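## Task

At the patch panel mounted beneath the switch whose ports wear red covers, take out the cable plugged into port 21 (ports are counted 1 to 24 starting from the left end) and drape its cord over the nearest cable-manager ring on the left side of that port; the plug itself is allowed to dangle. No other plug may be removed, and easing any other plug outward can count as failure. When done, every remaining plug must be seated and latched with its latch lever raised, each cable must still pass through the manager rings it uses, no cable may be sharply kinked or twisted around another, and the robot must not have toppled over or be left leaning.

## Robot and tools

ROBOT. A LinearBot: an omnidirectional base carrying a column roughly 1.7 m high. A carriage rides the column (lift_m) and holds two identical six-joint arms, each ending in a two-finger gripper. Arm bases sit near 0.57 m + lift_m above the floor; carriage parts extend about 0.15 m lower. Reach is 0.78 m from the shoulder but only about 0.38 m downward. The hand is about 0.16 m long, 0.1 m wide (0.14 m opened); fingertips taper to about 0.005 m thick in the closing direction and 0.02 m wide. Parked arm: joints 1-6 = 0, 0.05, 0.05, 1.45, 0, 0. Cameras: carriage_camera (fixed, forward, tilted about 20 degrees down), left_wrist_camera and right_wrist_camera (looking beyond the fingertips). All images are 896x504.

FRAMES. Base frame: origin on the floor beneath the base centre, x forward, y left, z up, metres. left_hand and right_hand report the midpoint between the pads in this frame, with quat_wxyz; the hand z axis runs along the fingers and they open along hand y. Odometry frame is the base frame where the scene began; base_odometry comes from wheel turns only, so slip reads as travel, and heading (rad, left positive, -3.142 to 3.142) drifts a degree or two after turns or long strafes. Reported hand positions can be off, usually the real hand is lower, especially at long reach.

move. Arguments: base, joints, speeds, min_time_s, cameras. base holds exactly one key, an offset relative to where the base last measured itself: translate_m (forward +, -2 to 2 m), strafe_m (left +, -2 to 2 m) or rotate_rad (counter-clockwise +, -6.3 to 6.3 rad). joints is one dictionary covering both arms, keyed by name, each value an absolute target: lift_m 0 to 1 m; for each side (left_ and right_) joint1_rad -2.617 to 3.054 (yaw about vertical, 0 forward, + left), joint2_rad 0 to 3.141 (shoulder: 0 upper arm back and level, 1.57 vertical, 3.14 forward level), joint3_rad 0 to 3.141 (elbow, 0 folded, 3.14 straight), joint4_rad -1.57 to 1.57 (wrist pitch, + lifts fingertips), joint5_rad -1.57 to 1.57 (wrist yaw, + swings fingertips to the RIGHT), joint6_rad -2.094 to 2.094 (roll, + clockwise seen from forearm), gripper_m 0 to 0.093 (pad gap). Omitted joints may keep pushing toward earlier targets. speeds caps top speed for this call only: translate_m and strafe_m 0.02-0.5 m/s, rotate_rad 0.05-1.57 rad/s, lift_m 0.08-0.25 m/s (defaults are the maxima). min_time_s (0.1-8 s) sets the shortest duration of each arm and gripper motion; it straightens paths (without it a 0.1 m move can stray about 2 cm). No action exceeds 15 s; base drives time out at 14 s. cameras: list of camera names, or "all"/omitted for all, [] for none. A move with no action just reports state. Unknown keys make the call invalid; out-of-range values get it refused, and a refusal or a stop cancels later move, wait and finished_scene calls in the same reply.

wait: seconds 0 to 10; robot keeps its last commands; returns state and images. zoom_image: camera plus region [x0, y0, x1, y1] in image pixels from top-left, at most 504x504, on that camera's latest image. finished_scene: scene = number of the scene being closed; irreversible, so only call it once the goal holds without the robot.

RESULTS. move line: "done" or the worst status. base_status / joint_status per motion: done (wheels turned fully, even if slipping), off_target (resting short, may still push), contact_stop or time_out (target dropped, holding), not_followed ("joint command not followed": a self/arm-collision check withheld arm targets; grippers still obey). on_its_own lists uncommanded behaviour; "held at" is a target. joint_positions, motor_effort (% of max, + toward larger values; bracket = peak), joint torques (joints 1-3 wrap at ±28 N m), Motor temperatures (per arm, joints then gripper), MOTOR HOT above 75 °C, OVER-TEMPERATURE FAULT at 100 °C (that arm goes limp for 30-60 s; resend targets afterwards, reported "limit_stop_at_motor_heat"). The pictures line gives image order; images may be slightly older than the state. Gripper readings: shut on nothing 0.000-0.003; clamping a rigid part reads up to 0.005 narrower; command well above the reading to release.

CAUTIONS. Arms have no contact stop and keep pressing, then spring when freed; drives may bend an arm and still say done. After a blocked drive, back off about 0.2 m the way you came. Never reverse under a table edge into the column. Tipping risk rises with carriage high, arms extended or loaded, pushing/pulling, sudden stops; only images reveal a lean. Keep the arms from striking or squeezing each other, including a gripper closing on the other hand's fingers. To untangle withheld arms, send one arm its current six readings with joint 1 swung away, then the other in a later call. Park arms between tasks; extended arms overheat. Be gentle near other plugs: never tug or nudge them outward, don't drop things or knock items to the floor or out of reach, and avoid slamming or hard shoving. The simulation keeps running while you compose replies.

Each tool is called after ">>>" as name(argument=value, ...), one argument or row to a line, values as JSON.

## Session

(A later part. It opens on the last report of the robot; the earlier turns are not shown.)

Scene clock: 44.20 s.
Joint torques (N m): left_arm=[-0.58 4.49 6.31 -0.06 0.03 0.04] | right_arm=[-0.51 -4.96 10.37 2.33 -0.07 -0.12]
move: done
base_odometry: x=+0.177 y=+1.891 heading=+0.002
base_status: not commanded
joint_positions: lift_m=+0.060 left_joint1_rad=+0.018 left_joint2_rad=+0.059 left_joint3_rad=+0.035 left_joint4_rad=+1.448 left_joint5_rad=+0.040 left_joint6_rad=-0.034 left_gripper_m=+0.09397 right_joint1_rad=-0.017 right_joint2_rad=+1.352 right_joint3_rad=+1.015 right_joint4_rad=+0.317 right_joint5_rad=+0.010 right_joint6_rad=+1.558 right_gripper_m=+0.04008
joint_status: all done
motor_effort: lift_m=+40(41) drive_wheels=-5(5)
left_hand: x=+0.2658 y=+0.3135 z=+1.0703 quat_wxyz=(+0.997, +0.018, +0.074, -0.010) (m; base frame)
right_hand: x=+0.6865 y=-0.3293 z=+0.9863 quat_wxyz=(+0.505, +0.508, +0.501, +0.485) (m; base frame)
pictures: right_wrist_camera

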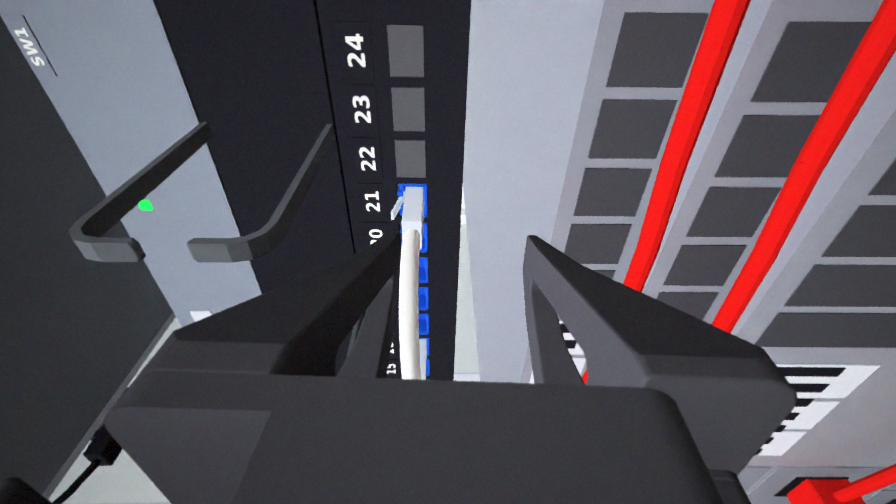

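>>> move(
  joints={"lift_m":0.0735,"right_joint4_rad":0.345,"right_joint1_rad":-0.03},
  cameras=["right_wrist_camera"],
  min_time_s=1,
)

>>> zoom_image(
  camera="right_wrist_camera",
  region=[300, 100, 650, 350],
)

Scene clock: 45.90 s.
Joint torques (N m): left_arm=[-0.51 4.45 6.16 -0.08 0.04 0.03] | right_arm=[-0.72 -5.55 9.57 2.33 -0.05 -0.13]
Motor temperatures (°C): left_arm=[33 32 41 38 31 27 32] | right_arm=[32 33 41 45 30 29 28]
move: done
base_odometry: x=+0.177 y=+1.891 heading=+0.002
base_status: not commanded
joint_positions: lift_m=+0.074 left_joint1_rad=+0.018 left_joint2_rad=+0.059 left_joint3_rad=+0.035 left_joint4_rad=+1.448 left_joint5_rad=+0.040 left_joint6_rad=-0.034 left_gripper_m=+0.09397 right_joint1_rad=-0.020 right_joint2_rad=+1.357 right_joint3_rad=+1.025 right_joint4_rad=+0.339 right_joint5_rad=+0.008 right_joint6_rad=+1.558 right_gripper_m=+0.04008
joint_status: all done
motor_effort: lift_m=+38(47) drive_wheels=+4(6)
left_hand: x=+0.2658 y=+0.3135 z=+1.0840 quat_wxyz=(+0.997, +0.018, +0.074, -0.010) (m; base frame)
right_hand: x=+0.6880 y=-0.3305 z=+1.0073 quat_wxyz=(+0.512, +0.502, +0.495, +0.491) (m; base frame)
pictures: right_wrist_camera

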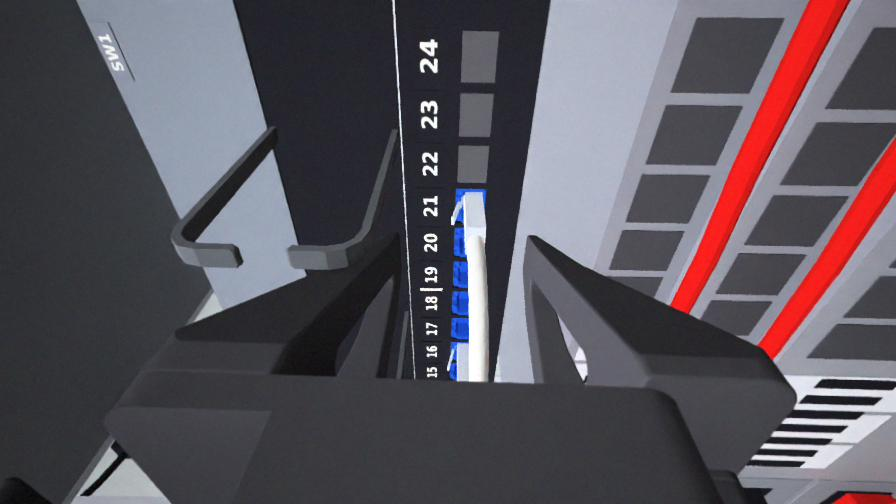

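Scaled by 1.440 from the camera's 896x504 image, which has a finer 1280x720 frame.

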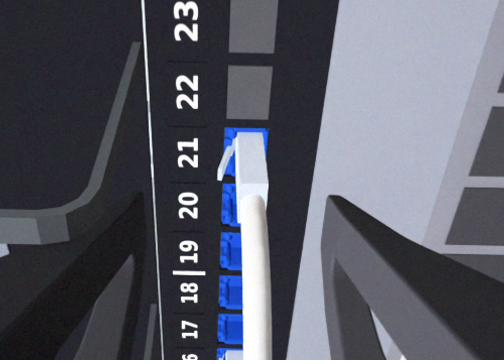

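>>> move(
  joints={"right_joint2_rad":1.4305,"right_joint3_rad":1.096,"right_joint4_rad":0.352},
  cameras=["right_wrist_camera"],
  min_time_s=2,
)

>>> zoom_image(
  camera="right_wrist_camera",
  region=[300, 100, 650, 350],
)

Scene clock: 48.53 s.
Joint torques (N m): left_arm=[-0.61 4.49 6.11 -0.1 0.04 0.06] | right_arm=[-0.72 -4.97 10.51 2.29 0.3 -0.13]
move: done
base_odometry: x=+0.177 y=+1.891 heading=+0.002
base_status: not commanded
joint_positions: lift_m=+0.074 left_joint1_rad=+0.018 left_joint2_rad=+0.059 left_joint3_rad=+0.035 left_joint4_rad=+1.448 left_joint5_rad=+0.040 left_joint6_rad=-0.034 left_gripper_m=+0.09397 right_joint1_rad=-0.020 right_joint2_rad=+1.412 right_joint3_rad=+1.069 right_joint4_rad=+0.349 right_joint5_rad=-0.028 right_joint6_rad=+1.558 right_gripper_m=+0.04008
joint_status: all done
motor_effort: lift_m=+38(38) drive_wheels=+3(4)
left_hand: x=+0.2658 y=+0.3135 z=+1.0840 quat_wxyz=(+0.997, +0.018, +0.074, -0.010) (m; base frame)
right_hand: x=+0.7021 y=-0.3247 z=+1.0073 quat_wxyz=(+0.503, +0.494, +0.503, +0.500) (m; base frame)
pictures: right_wrist_camera

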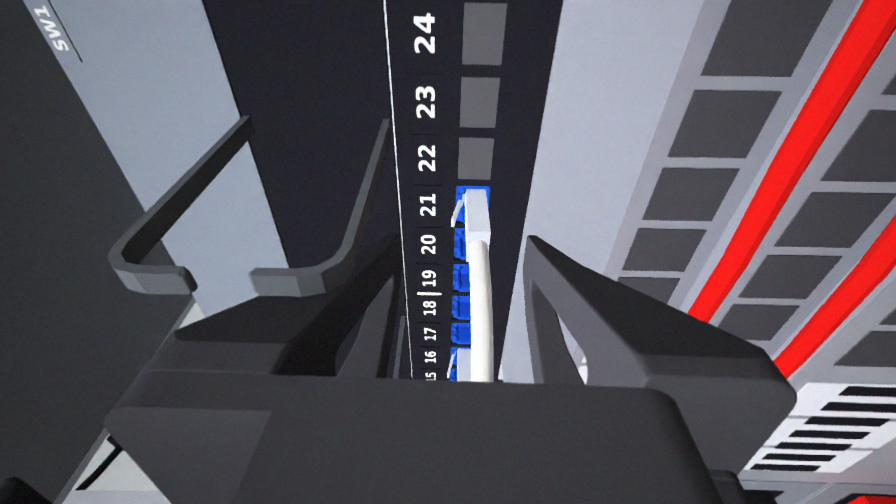

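Scaled by 1.440 from the camera's 896x504 image, which has a finer 1280x720 frame.

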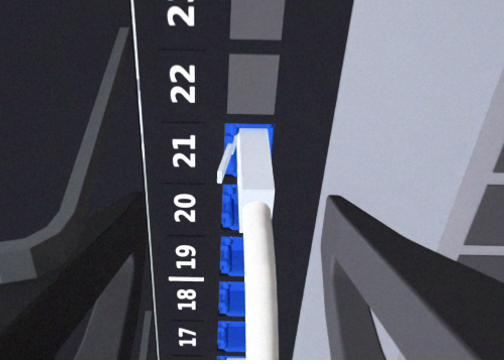

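>>> move(
  joints={"right_joint2_rad":1.24,"right_joint3_rad":0.95,"right_joint4_rad":0.307},
  cameras=[],
  min_time_s=2,
)

>>> move(
  joints={"right_joint1_rad":0.2146,"right_joint5_rad":0.6146,"right_joint2_rad":1.3464,"right_joint3_rad":1.028,"right_joint4_rad":0.335},
  cameras=["right_wrist_camera","carriage_camera"],
  min_time_s=2.5,
)

>>> zoom_image(
  camera="right_wrist_camera",
  region=[200, 50, 700, 350],
)

Scene clock: 52.97 s.
Joint torques (N m): left_arm=[-0.55 4.44 6.2 -0.1 0.04 0.05] | right_arm=[-0.44 -6.71 7.05 2.02 0.11 -0.13]
move: done
base_odometry: x=+0.177 y=+1.891 heading=+0.002
base_status: not commanded
joint_positions: lift_m=+0.074 left_joint1_rad=+0.018 left_joint2_rad=+0.059 left_joint3_rad=+0.035 left_joint4_rad=+1.448 left_joint5_rad=+0.040 left_joint6_rad=-0.034 left_gripper_m=+0.09397 right_joint1_rad=-0.023 right_joint2_rad=+1.256 right_joint3_rad=+0.963 right_joint4_rad=+0.326 right_joint5_rad=-0.010 right_joint6_rad=+1.558 right_gripper_m=+0.04008
joint_status: all done
motor_effort: lift_m=+38(38) drive_wheels=+4(4)
left_hand: x=+0.2658 y=+0.3135 z=+1.0840 quat_wxyz=(+0.997, +0.018, +0.074, -0.010) (m; base frame)
right_hand: x=+0.6629 y=-0.3284 z=+1.0171 quat_wxyz=(+0.515, +0.492, +0.491, +0.501) (m; base frame)
pictures: none
No camera images: "cameras" was empty.

Scene clock: 55.77 s.
Joint torques (N m): left_arm=[-0.68 4.49 6.26 -0.11 0.04 0.06] | right_arm=[0.9 -4.67 10.18 2.15 0.12 -0.13]
move: done
base_odometry: x=+0.177 y=+1.891 heading=+0.002
base_status: not commanded
joint_positions: lift_m=+0.074 left_joint1_rad=+0.018 left_joint2_rad=+0.059 left_joint3_rad=+0.035 left_joint4_rad=+1.448 left_joint5_rad=+0.040 left_joint6_rad=-0.034 left_gripper_m=+0.09397 right_joint1_rad=+0.208 right_joint2_rad=+1.334 right_joint3_rad=+1.002 right_joint4_rad=+0.328 right_joint5_rad=+0.604 right_joint6_rad=+1.559 right_gripper_m=+0.04008
joint_status: all done
motor_effort: lift_m=+38(38) drive_wheels=+3(5)
left_hand: x=+0.2658 y=+0.3135 z=+1.0840 quat_wxyz=(+0.997, +0.018, +0.074, -0.010) (m; base frame)
right_hand: x=+0.6629 y=-0.3276 z=+1.0038 quat_wxyz=(+0.590, +0.587, +0.397, +0.387) (m; base frame)
pictures: carriage_camera, right_wrist_camera

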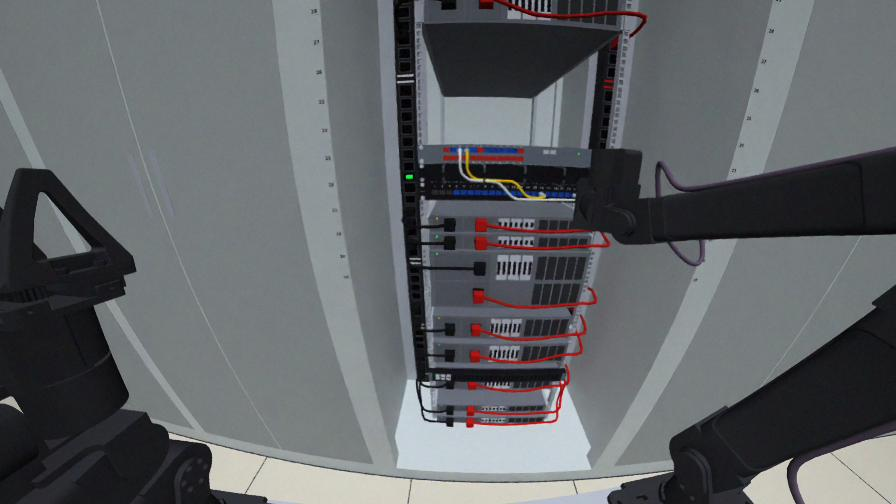

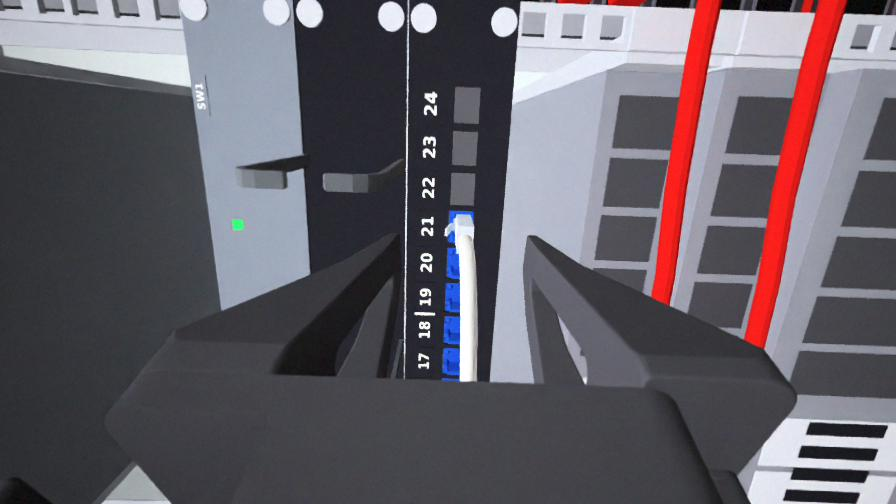

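Scaled by 1.008 from the camera's 896x504 image, which has a finer 1280x720 frame.

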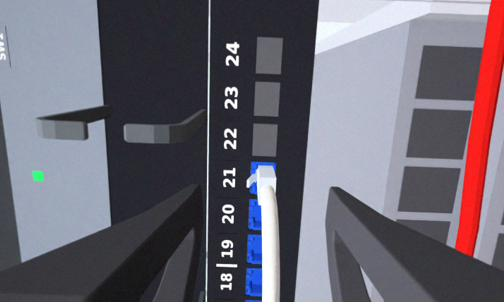

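>>> move(
  joints={"right_joint1_rad":0.1946,"right_joint5_rad":0.5946,"right_joint2_rad":1.4605,"right_joint3_rad":1.130,"right_joint4_rad":0.348},
  cameras=["right_wrist_camera"],
  min_time_s=2.5,
)

>>> zoom_image(
  camera="right_wrist_camera",
  region=[300, 100, 650, 350],
)

Scene clock: 58.90 s.
Joint torques (N m): left_arm=[-0.59 4.45 6.3 -0.09 0.04 0.04] | right_arm=[-0.61 -5.64 10.17 2.12 -0.06 -0.14]
move: done
base_odometry: x=+0.177 y=+1.891 heading=+0.002
base_status: not commanded
joint_positions: lift_m=+0.074 left_joint1_rad=+0.018 left_joint2_rad=+0.059 left_joint3_rad=+0.035 left_joint4_rad=+1.448 left_joint5_rad=+0.040 left_joint6_rad=-0.034 left_gripper_m=+0.09397 right_joint1_rad=+0.203 right_joint2_rad=+1.447 right_joint3_rad=+1.105 right_joint4_rad=+0.342 right_joint5_rad=+0.604 right_joint6_rad=+1.559 right_gripper_m=+0.04008
joint_status: all done
motor_effort: lift_m=+38(38) drive_wheels=+3(4)
left_hand: x=+0.2658 y=+0.3135 z=+1.0840 quat_wxyz=(+0.997, +0.018, +0.074, -0.010) (m; base frame)
right_hand: x=+0.6913 y=-0.3240 z=+1.0071 quat_wxyz=(+0.592, +0.587, +0.394, +0.387) (m; base frame)
pictures: right_wrist_camera

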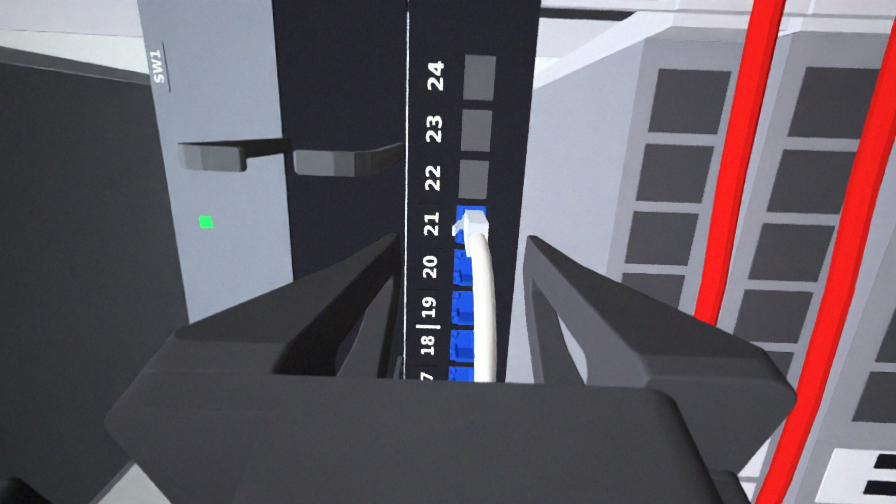

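Scaled by 1.440 from the camera's 896x504 image, which has a finer 1280x720 frame.

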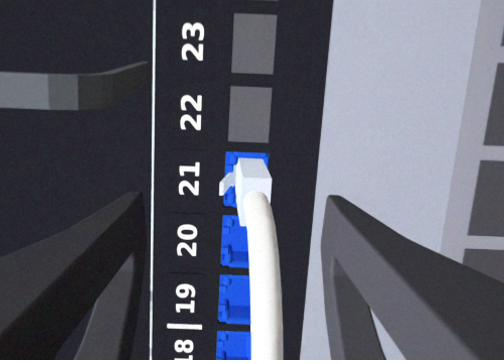

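>>> move(
  joints={"right_joint1_rad":0.162,"right_joint5_rad":0.562,"right_joint2_rad":1.525,"right_joint3_rad":1.188,"right_joint4_rad":0.35,"lift_m":0.07},
  cameras=["right_wrist_camera"],
  min_time_s=2.5,
)

>>> zoom_image(
  camera="right_wrist_camera",
  region=[300, 100, 650, 350],
)

Scene clock: 62.23 s.
Joint torques (N m): left_arm=[-0.51 4.53 6.3 -0.1 0.03 0.07] | right_arm=[-0.49 -6.19 10.18 2.11 -0.05 -0.13]
move: done
base_odometry: x=+0.177 y=+1.891 heading=+0.002
base_status: not commanded
joint_positions: lift_m=+0.070 left_joint1_rad=+0.018 left_joint2_rad=+0.059 left_joint3_rad=+0.035 left_joint4_rad=+1.448 left_joint5_rad=+0.040 left_joint6_rad=-0.034 left_gripper_m=+0.09397 right_joint1_rad=+0.169 right_joint2_rad=+1.511 right_joint3_rad=+1.163 right_joint4_rad=+0.346 right_joint5_rad=+0.572 right_joint6_rad=+1.559 right_gripper_m=+0.04008
joint_status: all done
motor_effort: lift_m=+39(41) drive_wheels=+3(4)
left_hand: x=+0.2658 y=+0.3135 z=+1.0804 quat_wxyz=(+0.997, +0.018, +0.074, -0.010) (m; base frame)
right_hand: x=+0.7095 y=-0.3317 z=+1.0035 quat_wxyz=(+0.592, +0.588, +0.394, +0.386) (m; base frame)
pictures: right_wrist_camera

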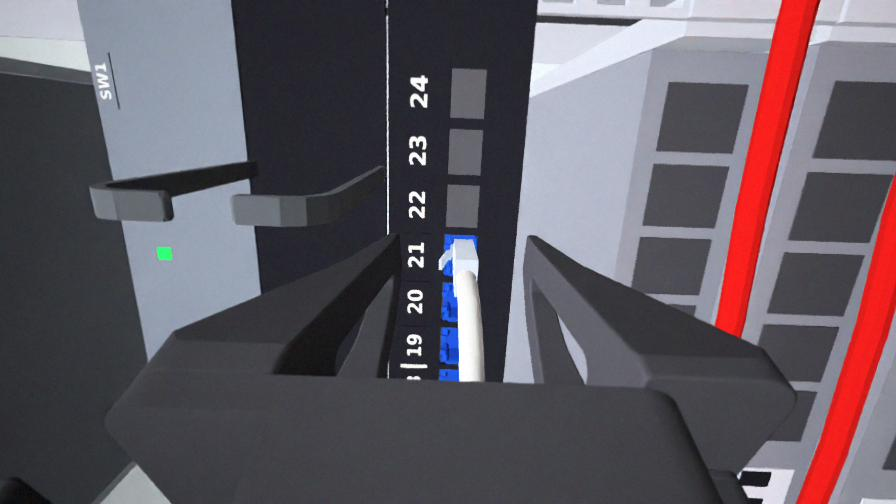

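Scaled by 1.440 from the camera's 896x504 image, which has a finer 1280x720 frame.

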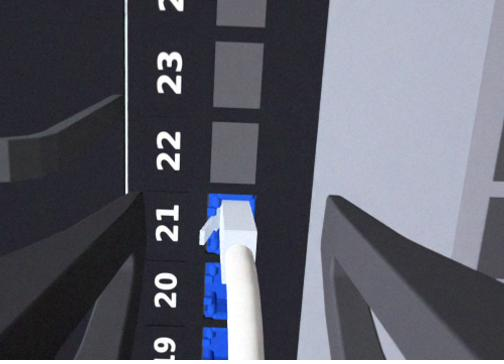

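>>> move(
  joints={"right_joint1_rad":0.181,"right_joint5_rad":0.581,"right_joint2_rad":1.579,"right_joint3_rad":1.241,"right_joint4_rad":0.352},
  cameras=["right_wrist_camera"],
  min_time_s=2.5,
)

>>> zoom_image(
  camera="right_wrist_camera",
  region=[300, 100, 650, 350],
)

Scene clock: 65.50 s.
Joint torques (N m): left_arm=[-0.57 4.53 6.12 -0.11 0.03 0.1] | right_arm=[0.12 -5.23 11.33 2.11 -0.27 -0.17]
move: off_target
base_odometry: x=+0.177 y=+1.891 heading=+0.002
base_status: not commanded
joint_positions: lift_m=+0.070 left_joint1_rad=+0.018 left_joint2_rad=+0.059 left_joint3_rad=+0.035 left_joint4_rad=+1.448 left_joint5_rad=+0.040 left_joint6_rad=-0.034 left_gripper_m=+0.09397 right_joint1_rad=+0.182 right_joint2_rad=+1.551 right_joint3_rad=+1.202 right_joint4_rad=+0.346 right_joint5_rad=+0.613 right_joint6_rad=+1.562 right_gripper_m=+0.04006
joint_status: right_joint5_rad off_target (ended at +0.612, target +0.581); the others done
motor_effort: lift_m=+39(39) drive_wheels=+3(4)
left_hand: x=+0.2658 y=+0.3135 z=+1.0804 quat_wxyz=(+0.997, +0.018, +0.074, -0.010) (m; base frame)
right_hand: x=+0.7172 y=-0.3302 z=+1.0034 quat_wxyz=(+0.597, +0.594, +0.385, +0.378) (m; base frame)
pictures: right_wrist_camera

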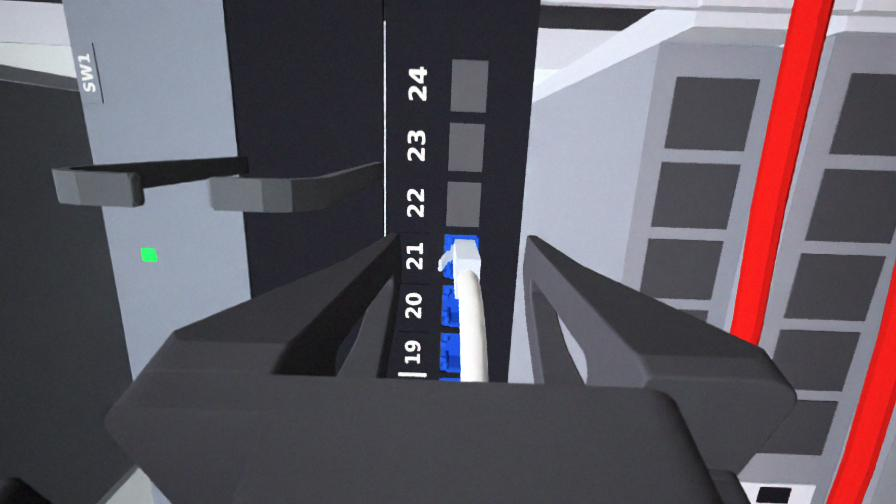

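Scaled by 1.440 from the camera's 896x504 image, which has a finer 1280x720 frame.

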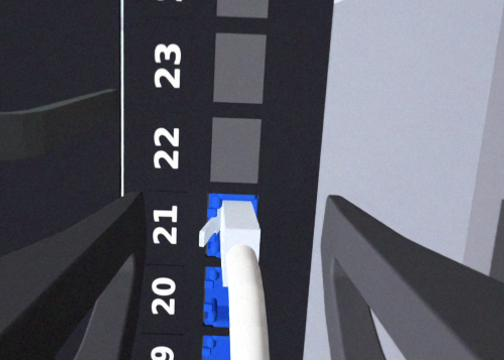

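>>> move(
  joints={"right_joint2_rad":1.5,"right_joint3_rad":1.165,"right_joint4_rad":0.35,"right_gripper_m":0.028},
  cameras=[],
  min_time_s=1.5,
)

>>> move(
  joints={"right_joint1_rad":0.0975,"right_joint5_rad":0.3185,"right_joint2_rad":1.428,"right_joint3_rad":1.105,"right_joint4_rad":0.345},
  cameras=["right_wrist_camera"],
  min_time_s=2,
)

>>> move(
  joints={"right_joint2_rad":1.508,"right_joint3_rad":1.172,"right_joint4_rad":0.348},
  cameras=["right_wrist_camera"],
  min_time_s=2,
)

Scene clock: 68.17 s.
Joint torques (N m): left_arm=[-0.57 4.56 6.22 -0.12 0.06 0.05] | right_arm=[0.1 -9.55 6.94 2.02 -0.08 -0.17]
move: done
base_odometry: x=+0.177 y=+1.891 heading=+0.002
base_status: not commanded
joint_positions: lift_m=+0.070 left_joint1_rad=+0.018 left_joint2_rad=+0.059 left_joint3_rad=+0.035 left_joint4_rad=+1.448 left_joint5_rad=+0.040 left_joint6_rad=-0.034 left_gripper_m=+0.09397 right_joint1_rad=+0.182 right_joint2_rad=+1.521 right_joint3_rad=+1.178 right_joint4_rad=+0.353 right_joint5_rad=+0.591 right_joint6_rad=+1.562 right_gripper_m=+0.02808
joint_status: all done
motor_effort: lift_m=+39(39) drive_wheels=+2(4)
left_hand: x=+0.2658 y=+0.3135 z=+1.0804 quat_wxyz=(+0.997, +0.018, +0.074, -0.010) (m; base frame)
right_hand: x=+0.7111 y=-0.3282 z=+1.0074 quat_wxyz=(+0.594, +0.588, +0.387, +0.388) (m; base frame)
pictures: none
No camera images: "cameras" was empty.

Scene clock: 70.47 s.
Joint torques (N m): left_arm=[-0.51 4.55 6.22 -0.1 0.04 0.04] | right_arm=[-0.5 -8.83 7.04 2.08 -0.1 -0.17]
move: done
base_odometry: x=+0.177 y=+1.891 heading=+0.002
base_status: not commanded
joint_positions: lift_m=+0.070 left_joint1_rad=+0.018 left_joint2_rad=+0.059 left_joint3_rad=+0.035 left_joint4_rad=+1.448 left_joint5_rad=+0.040 left_joint6_rad=-0.034 left_gripper_m=+0.09397 right_joint1_rad=+0.105 right_joint2_rad=+1.448 right_joint3_rad=+1.118 right_joint4_rad=+0.353 right_joint5_rad=+0.329 right_joint6_rad=+1.562 right_gripper_m=+0.02808
joint_status: all done
motor_effort: lift_m=+39(39) drive_wheels=+3(4)
left_hand: x=+0.2658 y=+0.3135 z=+1.0804 quat_wxyz=(+0.997, +0.018, +0.074, -0.010) (m; base frame)
right_hand: x=+0.7058 y=-0.3253 z=+1.0125 quat_wxyz=(+0.559, +0.546, +0.436, +0.445) (m; base frame)
pictures: right_wrist_camera

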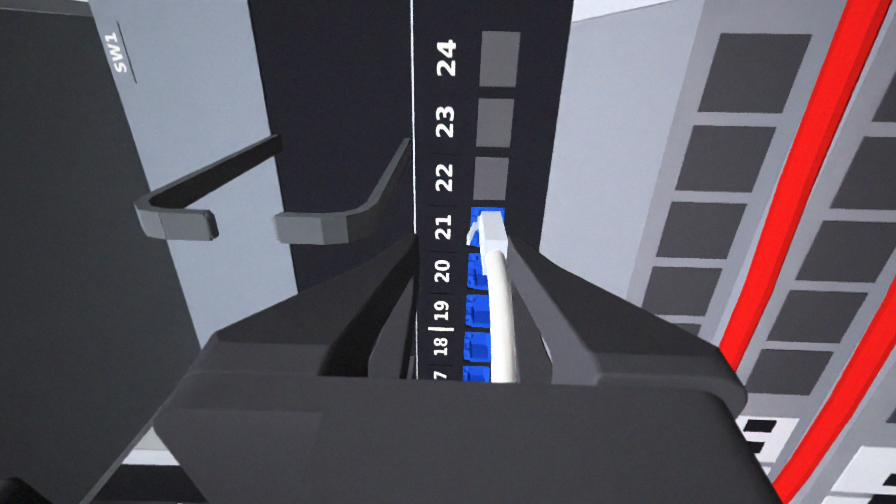

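Scene clock: 72.77 s.
Joint torques (N m): left_arm=[-0.55 4.36 6.31 -0.11 0.04 0.04] | right_arm=[-0.49 -6.12 10.29 2.12 -0.07 -0.17]
move: done
base_odometry: x=+0.177 y=+1.891 heading=+0.002
base_status: not commanded
joint_positions: lift_m=+0.070 left_joint1_rad=+0.018 left_joint2_rad=+0.059 left_joint3_rad=+0.035 left_joint4_rad=+1.448 left_joint5_rad=+0.040 left_joint6_rad=-0.034 left_gripper_m=+0.09397 right_joint1_rad=+0.105 right_joint2_rad=+1.494 right_joint3_rad=+1.147 right_joint4_rad=+0.353 right_joint5_rad=+0.328 right_joint6_rad=+1.562 right_gripper_m=+0.02808
joint_status: all done
motor_effort: lift_m=+39(39) drive_wheels=+3(4)
left_hand: x=+0.2658 y=+0.3135 z=+1.0804 quat_wxyz=(+0.997, +0.018, +0.074, -0.010) (m; base frame)
right_hand: x=+0.7175 y=-0.3239 z=+1.0049 quat_wxyz=(+0.556, +0.550, +0.442, +0.440) (m; base frame)
pictures: right_wrist_camera

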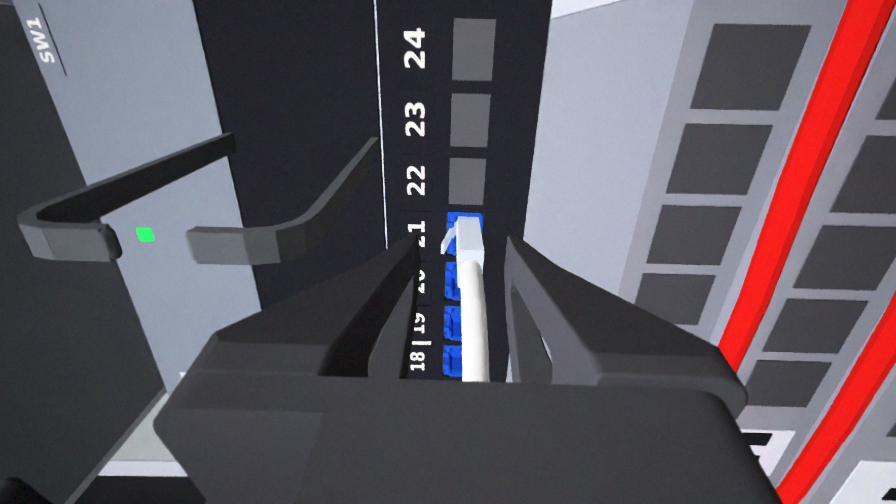

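>>> move(
  joints={"right_joint1_rad":0.103,"right_joint2_rad":1.54,"right_joint3_rad":1.202,"right_joint4_rad":0.346},
  cameras=["right_wrist_camera"],
  min_time_s=1.5,
)

>>> zoom_image(
  camera="right_wrist_camera",
  region=[350, 150, 600, 330],
)

Scene clock: 74.90 s.
Joint torques (N m): left_arm=[-0.47 4.42 6.17 -0.11 0.07 0.03] | right_arm=[-0.16 -3.62 11.78 2.28 -0.09 -0.16]
move: done
base_odometry: x=+0.177 y=+1.891 heading=+0.002
base_status: not commanded
joint_positions: lift_m=+0.070 left_joint1_rad=+0.018 left_joint2_rad=+0.059 left_joint3_rad=+0.035 left_joint4_rad=+1.448 left_joint5_rad=+0.040 left_joint6_rad=-0.034 left_gripper_m=+0.09397 right_joint1_rad=+0.106 right_joint2_rad=+1.499 right_joint3_rad=+1.159 right_joint4_rad=+0.339 right_joint5_rad=+0.332 right_joint6_rad=+1.562 right_gripper_m=+0.02807
joint_status: all done
motor_effort: lift_m=+38(39) drive_wheels=+2(4)
left_hand: x=+0.2658 y=+0.3135 z=+1.0804 quat_wxyz=(+0.997, +0.018, +0.074, -0.010) (m; base frame)
right_hand: x=+0.7188 y=-0.3240 z=+1.0056 quat_wxyz=(+0.555, +0.551, +0.443, +0.438) (m; base frame)
pictures: right_wrist_camera

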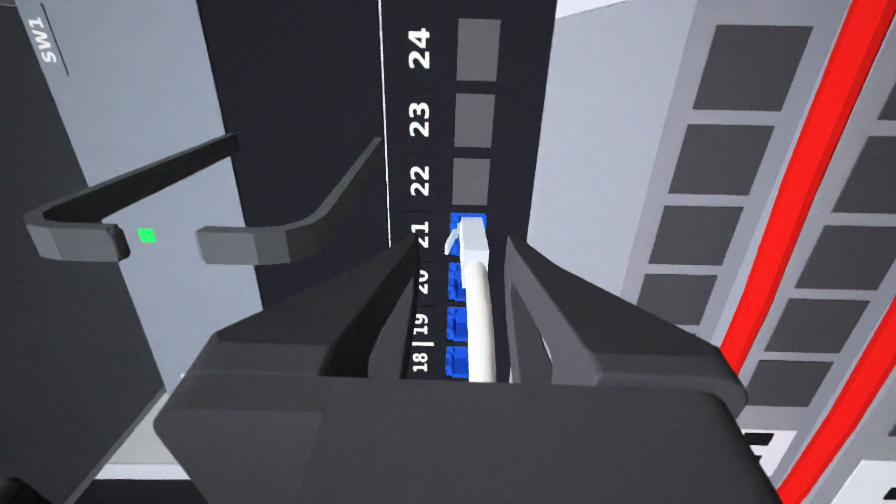

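Scaled by 2.016 from the camera's 896x504 image, which has a finer 1280x720 frame.

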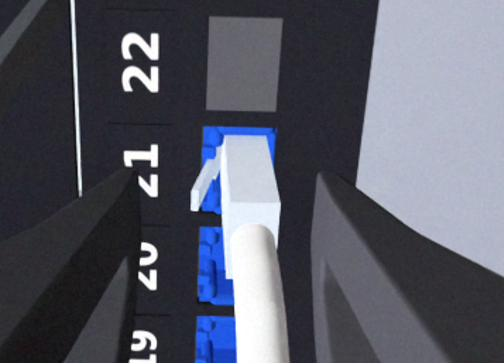

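>>> move(
  joints={"right_gripper_m":0.016},
  cameras=["right_wrist_camera"],
  min_time_s=1,
)

>>> zoom_image(
  camera="right_wrist_camera",
  region=[350, 150, 600, 330],
)

Scene clock: 78.00 s.
Joint torques (N m): left_arm=[-0.59 4.48 6.12 -0.11 0.06 0.03] | right_arm=[-0.08 -3.67 11.17 2.34 -0.11 -0.21]
move: done
base_odometry: x=+0.177 y=+1.891 heading=+0.002
base_status: not commanded
joint_positions: lift_m=+0.070 left_joint1_rad=+0.018 left_joint2_rad=+0.059 left_joint3_rad=+0.035 left_joint4_rad=+1.448 left_joint5_rad=+0.040 left_joint6_rad=-0.034 left_gripper_m=+0.09397 right_joint1_rad=+0.106 right_joint2_rad=+1.500 right_joint3_rad=+1.166 right_joint4_rad=+0.333 right_joint5_rad=+0.333 right_joint6_rad=+1.566 right_gripper_m=+0.01614
joint_status: all done
motor_effort: lift_m=+39(39) drive_wheels=+3(4)
left_hand: x=+0.2658 y=+0.3135 z=+1.0804 quat_wxyz=(+0.997, +0.018, +0.074, -0.010) (m; base frame)
right_hand: x=+0.7190 y=-0.3241 z=+1.0072 quat_wxyz=(+0.554, +0.553, +0.441, +0.439) (m; base frame)
pictures: right_wrist_camera

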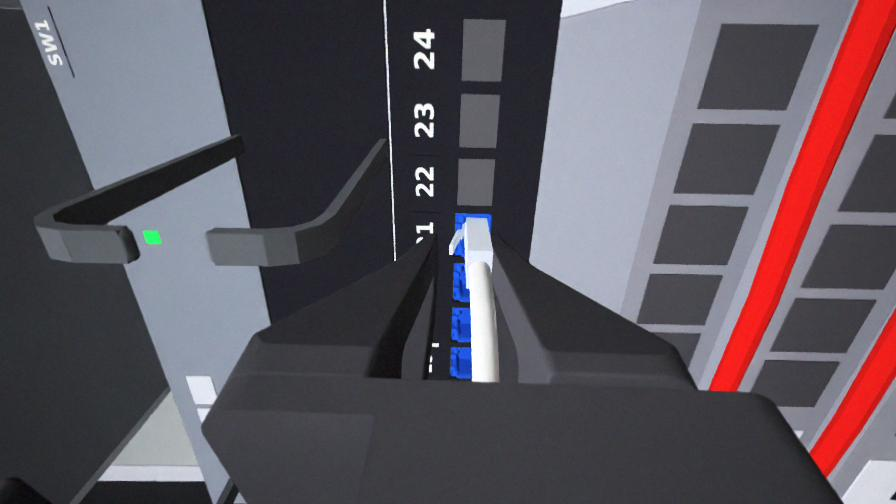

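Scaled by 2.016 from the camera's 896x504 image, which has a finer 1280x720 frame.

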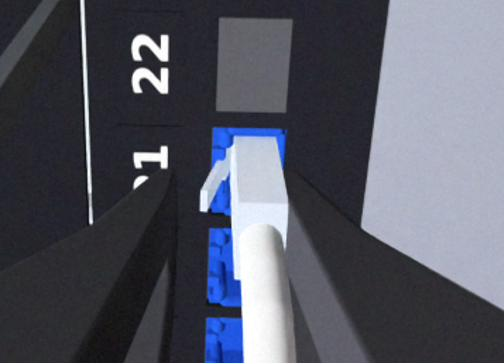

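>>> move(
  joints={"right_gripper_m":0.006,"lift_m":0.069},
  cameras=["right_wrist_camera"],
  min_time_s=1.5,
)

>>> zoom_image(
  camera="right_wrist_camera",
  region=[350, 150, 600, 330],
)

Scene clock: 80.13 s.
Joint torques (N m): left_arm=[-0.51 4.36 6.35 -0.13 0.05 0.07] | right_arm=[-0.29 -3.86 11.19 2.43 -0.17 -0.22]
move: done
base_odometry: x=+0.177 y=+1.891 heading=+0.002
base_status: not commanded
joint_positions: lift_m=+0.069 left_joint1_rad=+0.018 left_joint2_rad=+0.059 left_joint3_rad=+0.035 left_joint4_rad=+1.448 left_joint5_rad=+0.040 left_joint6_rad=-0.034 left_gripper_m=+0.09397 right_joint1_rad=+0.108 right_joint2_rad=+1.502 right_joint3_rad=+1.166 right_joint4_rad=+0.325 right_joint5_rad=+0.340 right_joint6_rad=+1.566 right_gripper_m=+0.00628
joint_status: all done
motor_effort: lift_m=+38(39) drive_wheels=+5(5)
left_hand: x=+0.2657 y=+0.3135 z=+1.0795 quat_wxyz=(+0.997, +0.018, +0.073, -0.010) (m; base frame)
right_hand: x=+0.7193 y=-0.3241 z=+1.0034 quat_wxyz=(+0.553, +0.556, +0.443, +0.434) (m; base frame)
pictures: right_wrist_camera

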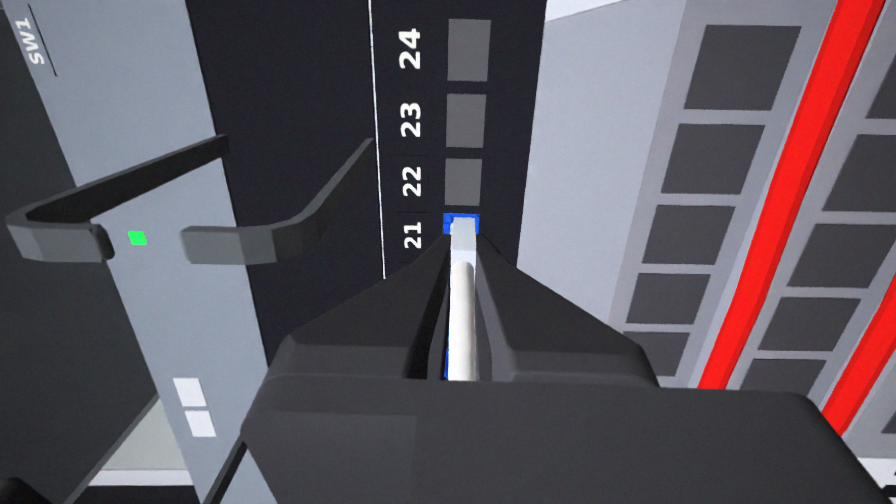

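Scaled by 2.016 from the camera's 896x504 image, which has a finer 1280x720 frame.

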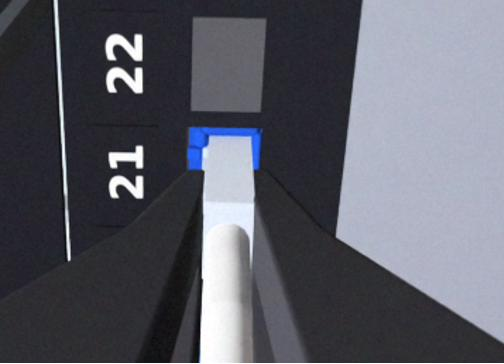

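>>> move(
  joints={"right_gripper_m":0.001},
  cameras=[],
  min_time_s=1,
)

>>> move(
  base={"translate_m": -0.05},
  speeds={"translate_m": 0.05},
  cameras=["right_wrist_camera"],
)

>>> zoom_image(
  camera="right_wrist_camera",
  region=[300, 80, 650, 380],
)

Scene clock: 82.10 s.
Joint torques (N m): left_arm=[-0.66 4.51 6.26 -0.12 0.03 0.07] | right_arm=[-0.27 -3.86 11.19 2.44 -0.17 -0.22]
Motor temperatures (°C): left_arm=[32 32 42 36 31 27 31] | right_arm=[31 34 46 46 29 29 28]
move: off_target
base_odometry: x=+0.177 y=+1.891 heading=+0.002
base_status: not commanded
joint_positions: lift_m=+0.069 left_joint1_rad=+0.018 left_joint2_rad=+0.059 left_joint3_rad=+0.035 left_joint4_rad=+1.448 left_joint5_rad=+0.040 left_joint6_rad=-0.034 left_gripper_m=+0.09397 right_joint1_rad=+0.108 right_joint2_rad=+1.502 right_joint3_rad=+1.166 right_joint4_rad=+0.325 right_joint5_rad=+0.340 right_joint6_rad=+1.566 right_gripper_m=+0.00595
joint_status: right_gripper_m off_target (ended at +0.00596, target +0.00100)
motor_effort: lift_m=+38(39) drive_wheels=+3(5)
left_hand: x=+0.2657 y=+0.3135 z=+1.0795 quat_wxyz=(+0.997, +0.018, +0.073, -0.010) (m; base frame)
right_hand: x=+0.7193 y=-0.3241 z=+1.0034 quat_wxyz=(+0.553, +0.556, +0.443, +0.434) (m; base frame)
pictures: none
No camera images: "cameras" was empty.

Scene clock: 83.60 s.
Joint torques (N m): left_arm=[-0.55 4.55 6.17 -0.11 0.01 0.06] | right_arm=[0.09 -7.82 9.42 2.04 0.02 -0.22]
move: done
base_odometry: x=+0.127 y=+1.891 heading=+0.002
base_status: done
joint_positions: lift_m=+0.069 left_joint1_rad=+0.018 left_joint2_rad=+0.059 left_joint3_rad=+0.035 left_joint4_rad=+1.449 left_joint5_rad=+0.040 left_joint6_rad=-0.034 left_gripper_m=+0.09397 right_joint1_rad=+0.104 right_joint2_rad=+1.540 right_joint3_rad=+1.188 right_joint4_rad=+0.358 right_joint5_rad=+0.320 right_joint6_rad=+1.566 right_gripper_m=+0.00584
joint_status: not commanded
motor_effort: lift_m=+38(39) drive_wheels=+1(12)
left_hand: x=+0.2656 y=+0.3135 z=+1.0795 quat_wxyz=(+0.997, +0.018, +0.073, -0.010) (m; base frame)
right_hand: x=+0.7297 y=-0.3217 z=+1.0036 quat_wxyz=(+0.553, +0.549, +0.443, +0.444) (m; base frame)
pictures: right_wrist_camera

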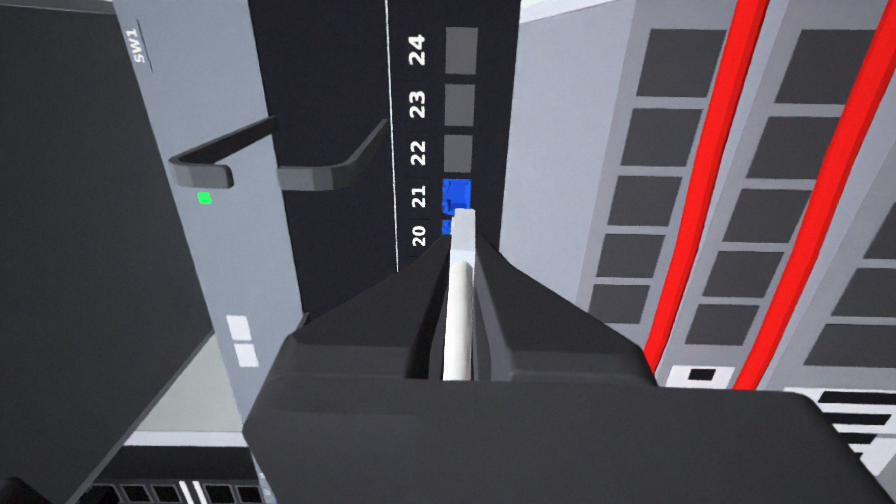

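Scaled by 1.440 from the camera's 896x504 image, which has a finer 1280x720 frame.

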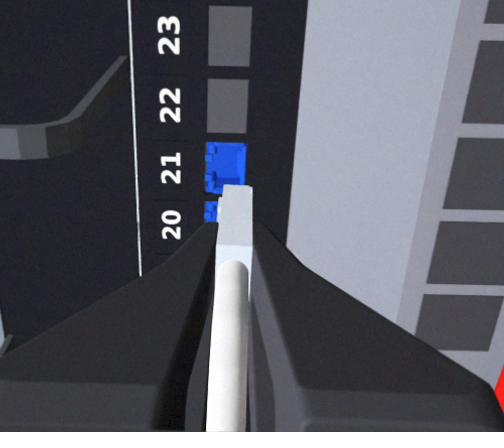

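>>> zoom_image(
  camera="right_wrist_camera",
  region=[392, 150, 896, 450],
)

>>> move(
  cameras=["carriage_camera"],
)

>>> zoom_image(
  camera="carriage_camera",
  region=[410, 120, 650, 240],
)

Scaled by 1.000.

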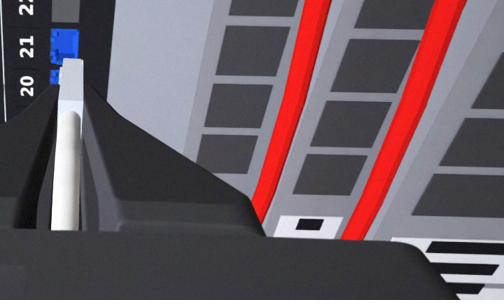

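Scene clock: 84.00 s.
Joint torques (N m): left_arm=[-0.5 4.34 6.3 -0.11 0.03 0.09] | right_arm=[0.09 -7.8 9.39 2.06 0.01 -0.22]
Motor temperatures (°C): left_arm=[32 32 42 36 31 27 31] | right_arm=[31 35 46 46 29 29 28]
base_odometry: x=+0.127 y=+1.891 heading=+0.002
base_status: done
joint_positions: lift_m=+0.069 left_joint1_rad=+0.018 left_joint2_rad=+0.059 left_joint3_rad=+0.035 left_joint4_rad=+1.449 left_joint5_rad=+0.040 left_joint6_rad=-0.034 left_gripper_m=+0.09397 right_joint1_rad=+0.104 right_joint2_rad=+1.540 right_joint3_rad=+1.188 right_joint4_rad=+0.358 right_joint5_rad=+0.320 right_joint6_rad=+1.566 right_gripper_m=+0.00584
joint_status: not commanded
motor_effort: lift_m=+38(39) drive_wheels=-1(12)
left_hand: x=+0.2656 y=+0.3135 z=+1.0795 quat_wxyz=(+0.997, +0.018, +0.073, -0.010) (m; base frame)
right_hand: x=+0.7297 y=-0.3217 z=+1.0036 quat_wxyz=(+0.553, +0.549, +0.443, +0.444) (m; base frame)
pictures: carriage_camera

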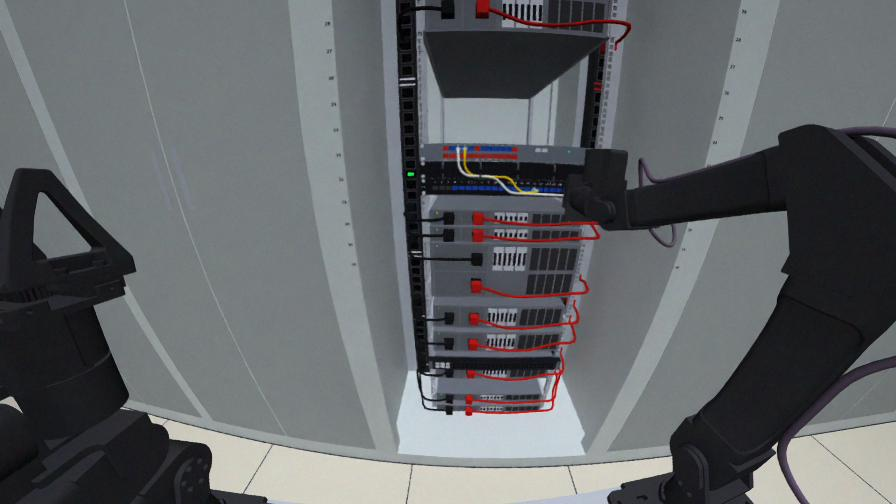

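Scaled by 2.100 from the camera's 896x504 image, which has a finer 1280x720 frame.

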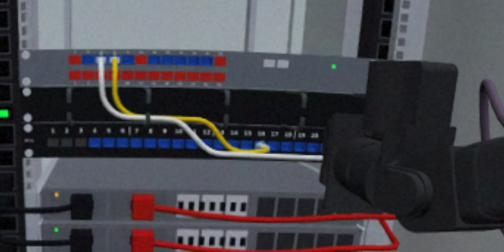

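>>> move(
  joints={"left_joint1_rad":-0.4,"left_joint2_rad":1.2,"left_joint3_rad":1.609,"left_joint4_rad":0.038,"left_joint5_rad":0,"left_joint6_rad":0},
  cameras=[],
  min_time_s=2.5,
)

>>> move(
  joints={"left_joint1_rad":-0.79,"left_joint2_rad":1.647,"left_joint3_rad":1.609,"left_joint4_rad":0.038,"left_joint5_rad":0.006},
  cameras=["left_wrist_camera","right_wrist_camera"],
  min_time_s=2.5,
)

Scene clock: 90.20 s.
Joint torques (N m): left_arm=[-1.13 -3 9.68 1.79 -0.12 0.11] | right_arm=[0.1 -7.83 9.33 2.04 0.02 -0.22]
move: done
base_odometry: x=+0.127 y=+1.891 heading=+0.002
base_status: not commanded
joint_positions: lift_m=+0.069 left_joint1_rad=-0.394 left_joint2_rad=+1.192 left_joint3_rad=+1.580 left_joint4_rad=+0.053 left_joint5_rad=+0.011 left_joint6_rad=-0.007 left_gripper_m=+0.09397 right_joint1_rad=+0.104 right_joint2_rad=+1.540 right_joint3_rad=+1.188 right_joint4_rad=+0.358 right_joint5_rad=+0.320 right_joint6_rad=+1.566 right_gripper_m=+0.00584
joint_status: all done
motor_effort: lift_m=+38(39) drive_wheels=+1(1)
left_hand: x=+0.5483 y=+0.1841 z=+1.2651 quat_wxyz=(+0.827, +0.108, +0.524, -0.171) (m; base frame)
right_hand: x=+0.7297 y=-0.3217 z=+1.0036 quat_wxyz=(+0.553, +0.549, +0.443, +0.444) (m; base frame)
pictures: none
No camera images: "cameras" was empty.

Scene clock: 93.00 s.
Joint torques (N m): left_arm=[-1.16 -8.88 10.43 2.2 0.06 0.11] | right_arm=[0.09 -7.88 9.33 2.04 0.02 -0.22]
move: done
base_odometry: x=+0.127 y=+1.891 heading=+0.002
base_status: not commanded
joint_positions: lift_m=+0.069 left_joint1_rad=-0.785 left_joint2_rad=+1.629 left_joint3_rad=+1.590 left_joint4_rad=+0.050 left_joint5_rad=+0.005 left_joint6_rad=-0.003 left_gripper_m=+0.09397 right_joint1_rad=+0.104 right_joint2_rad=+1.540 right_joint3_rad=+1.188 right_joint4_rad=+0.358 right_joint5_rad=+0.320 right_joint6_rad=+1.566 right_gripper_m=+0.00584
joint_status: all done
motor_effort: lift_m=+38(39) drive_wheels=+0(2)
left_hand: x=+0.6003 y=-0.0544 z=+1.0830 quat_wxyz=(+0.656, +0.270, +0.650, -0.275) (m; base frame)
right_hand: x=+0.7297 y=-0.3217 z=+1.0036 quat_wxyz=(+0.553, +0.549, +0.443, +0.444) (m; base frame)
pictures: left_wrist_camera, right_wrist_camera

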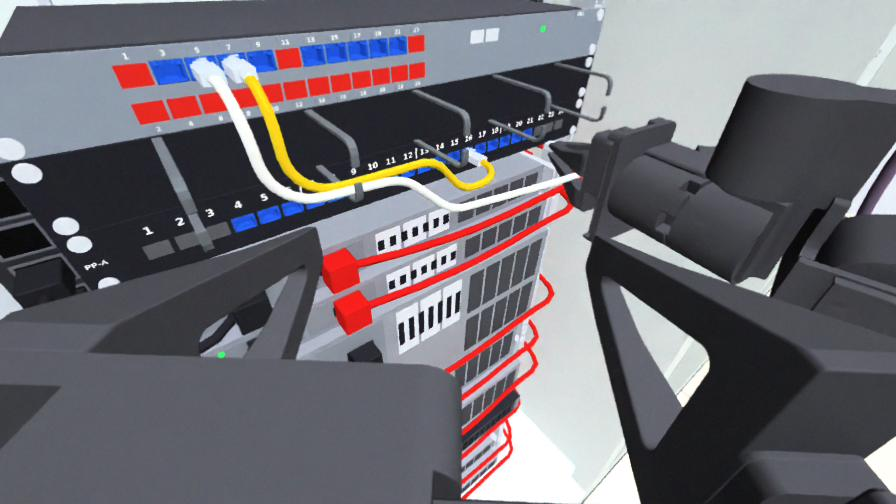

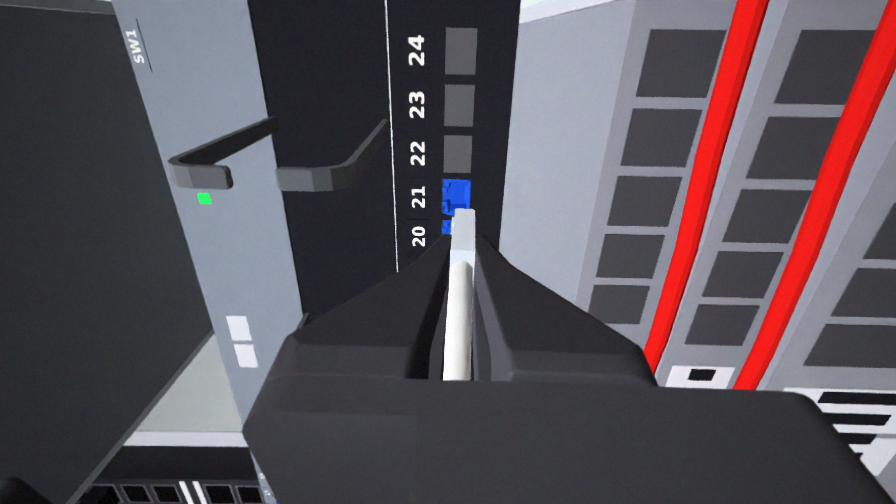

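Superb view.

>>> zoom_image(
  camera="left_wrist_camera",
  region=[240, 40, 640, 260],
)

Scaled by 1.260 from the camera's 896x504 image, which has a finer 1280x720 frame.

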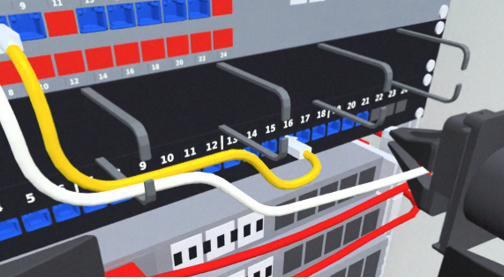

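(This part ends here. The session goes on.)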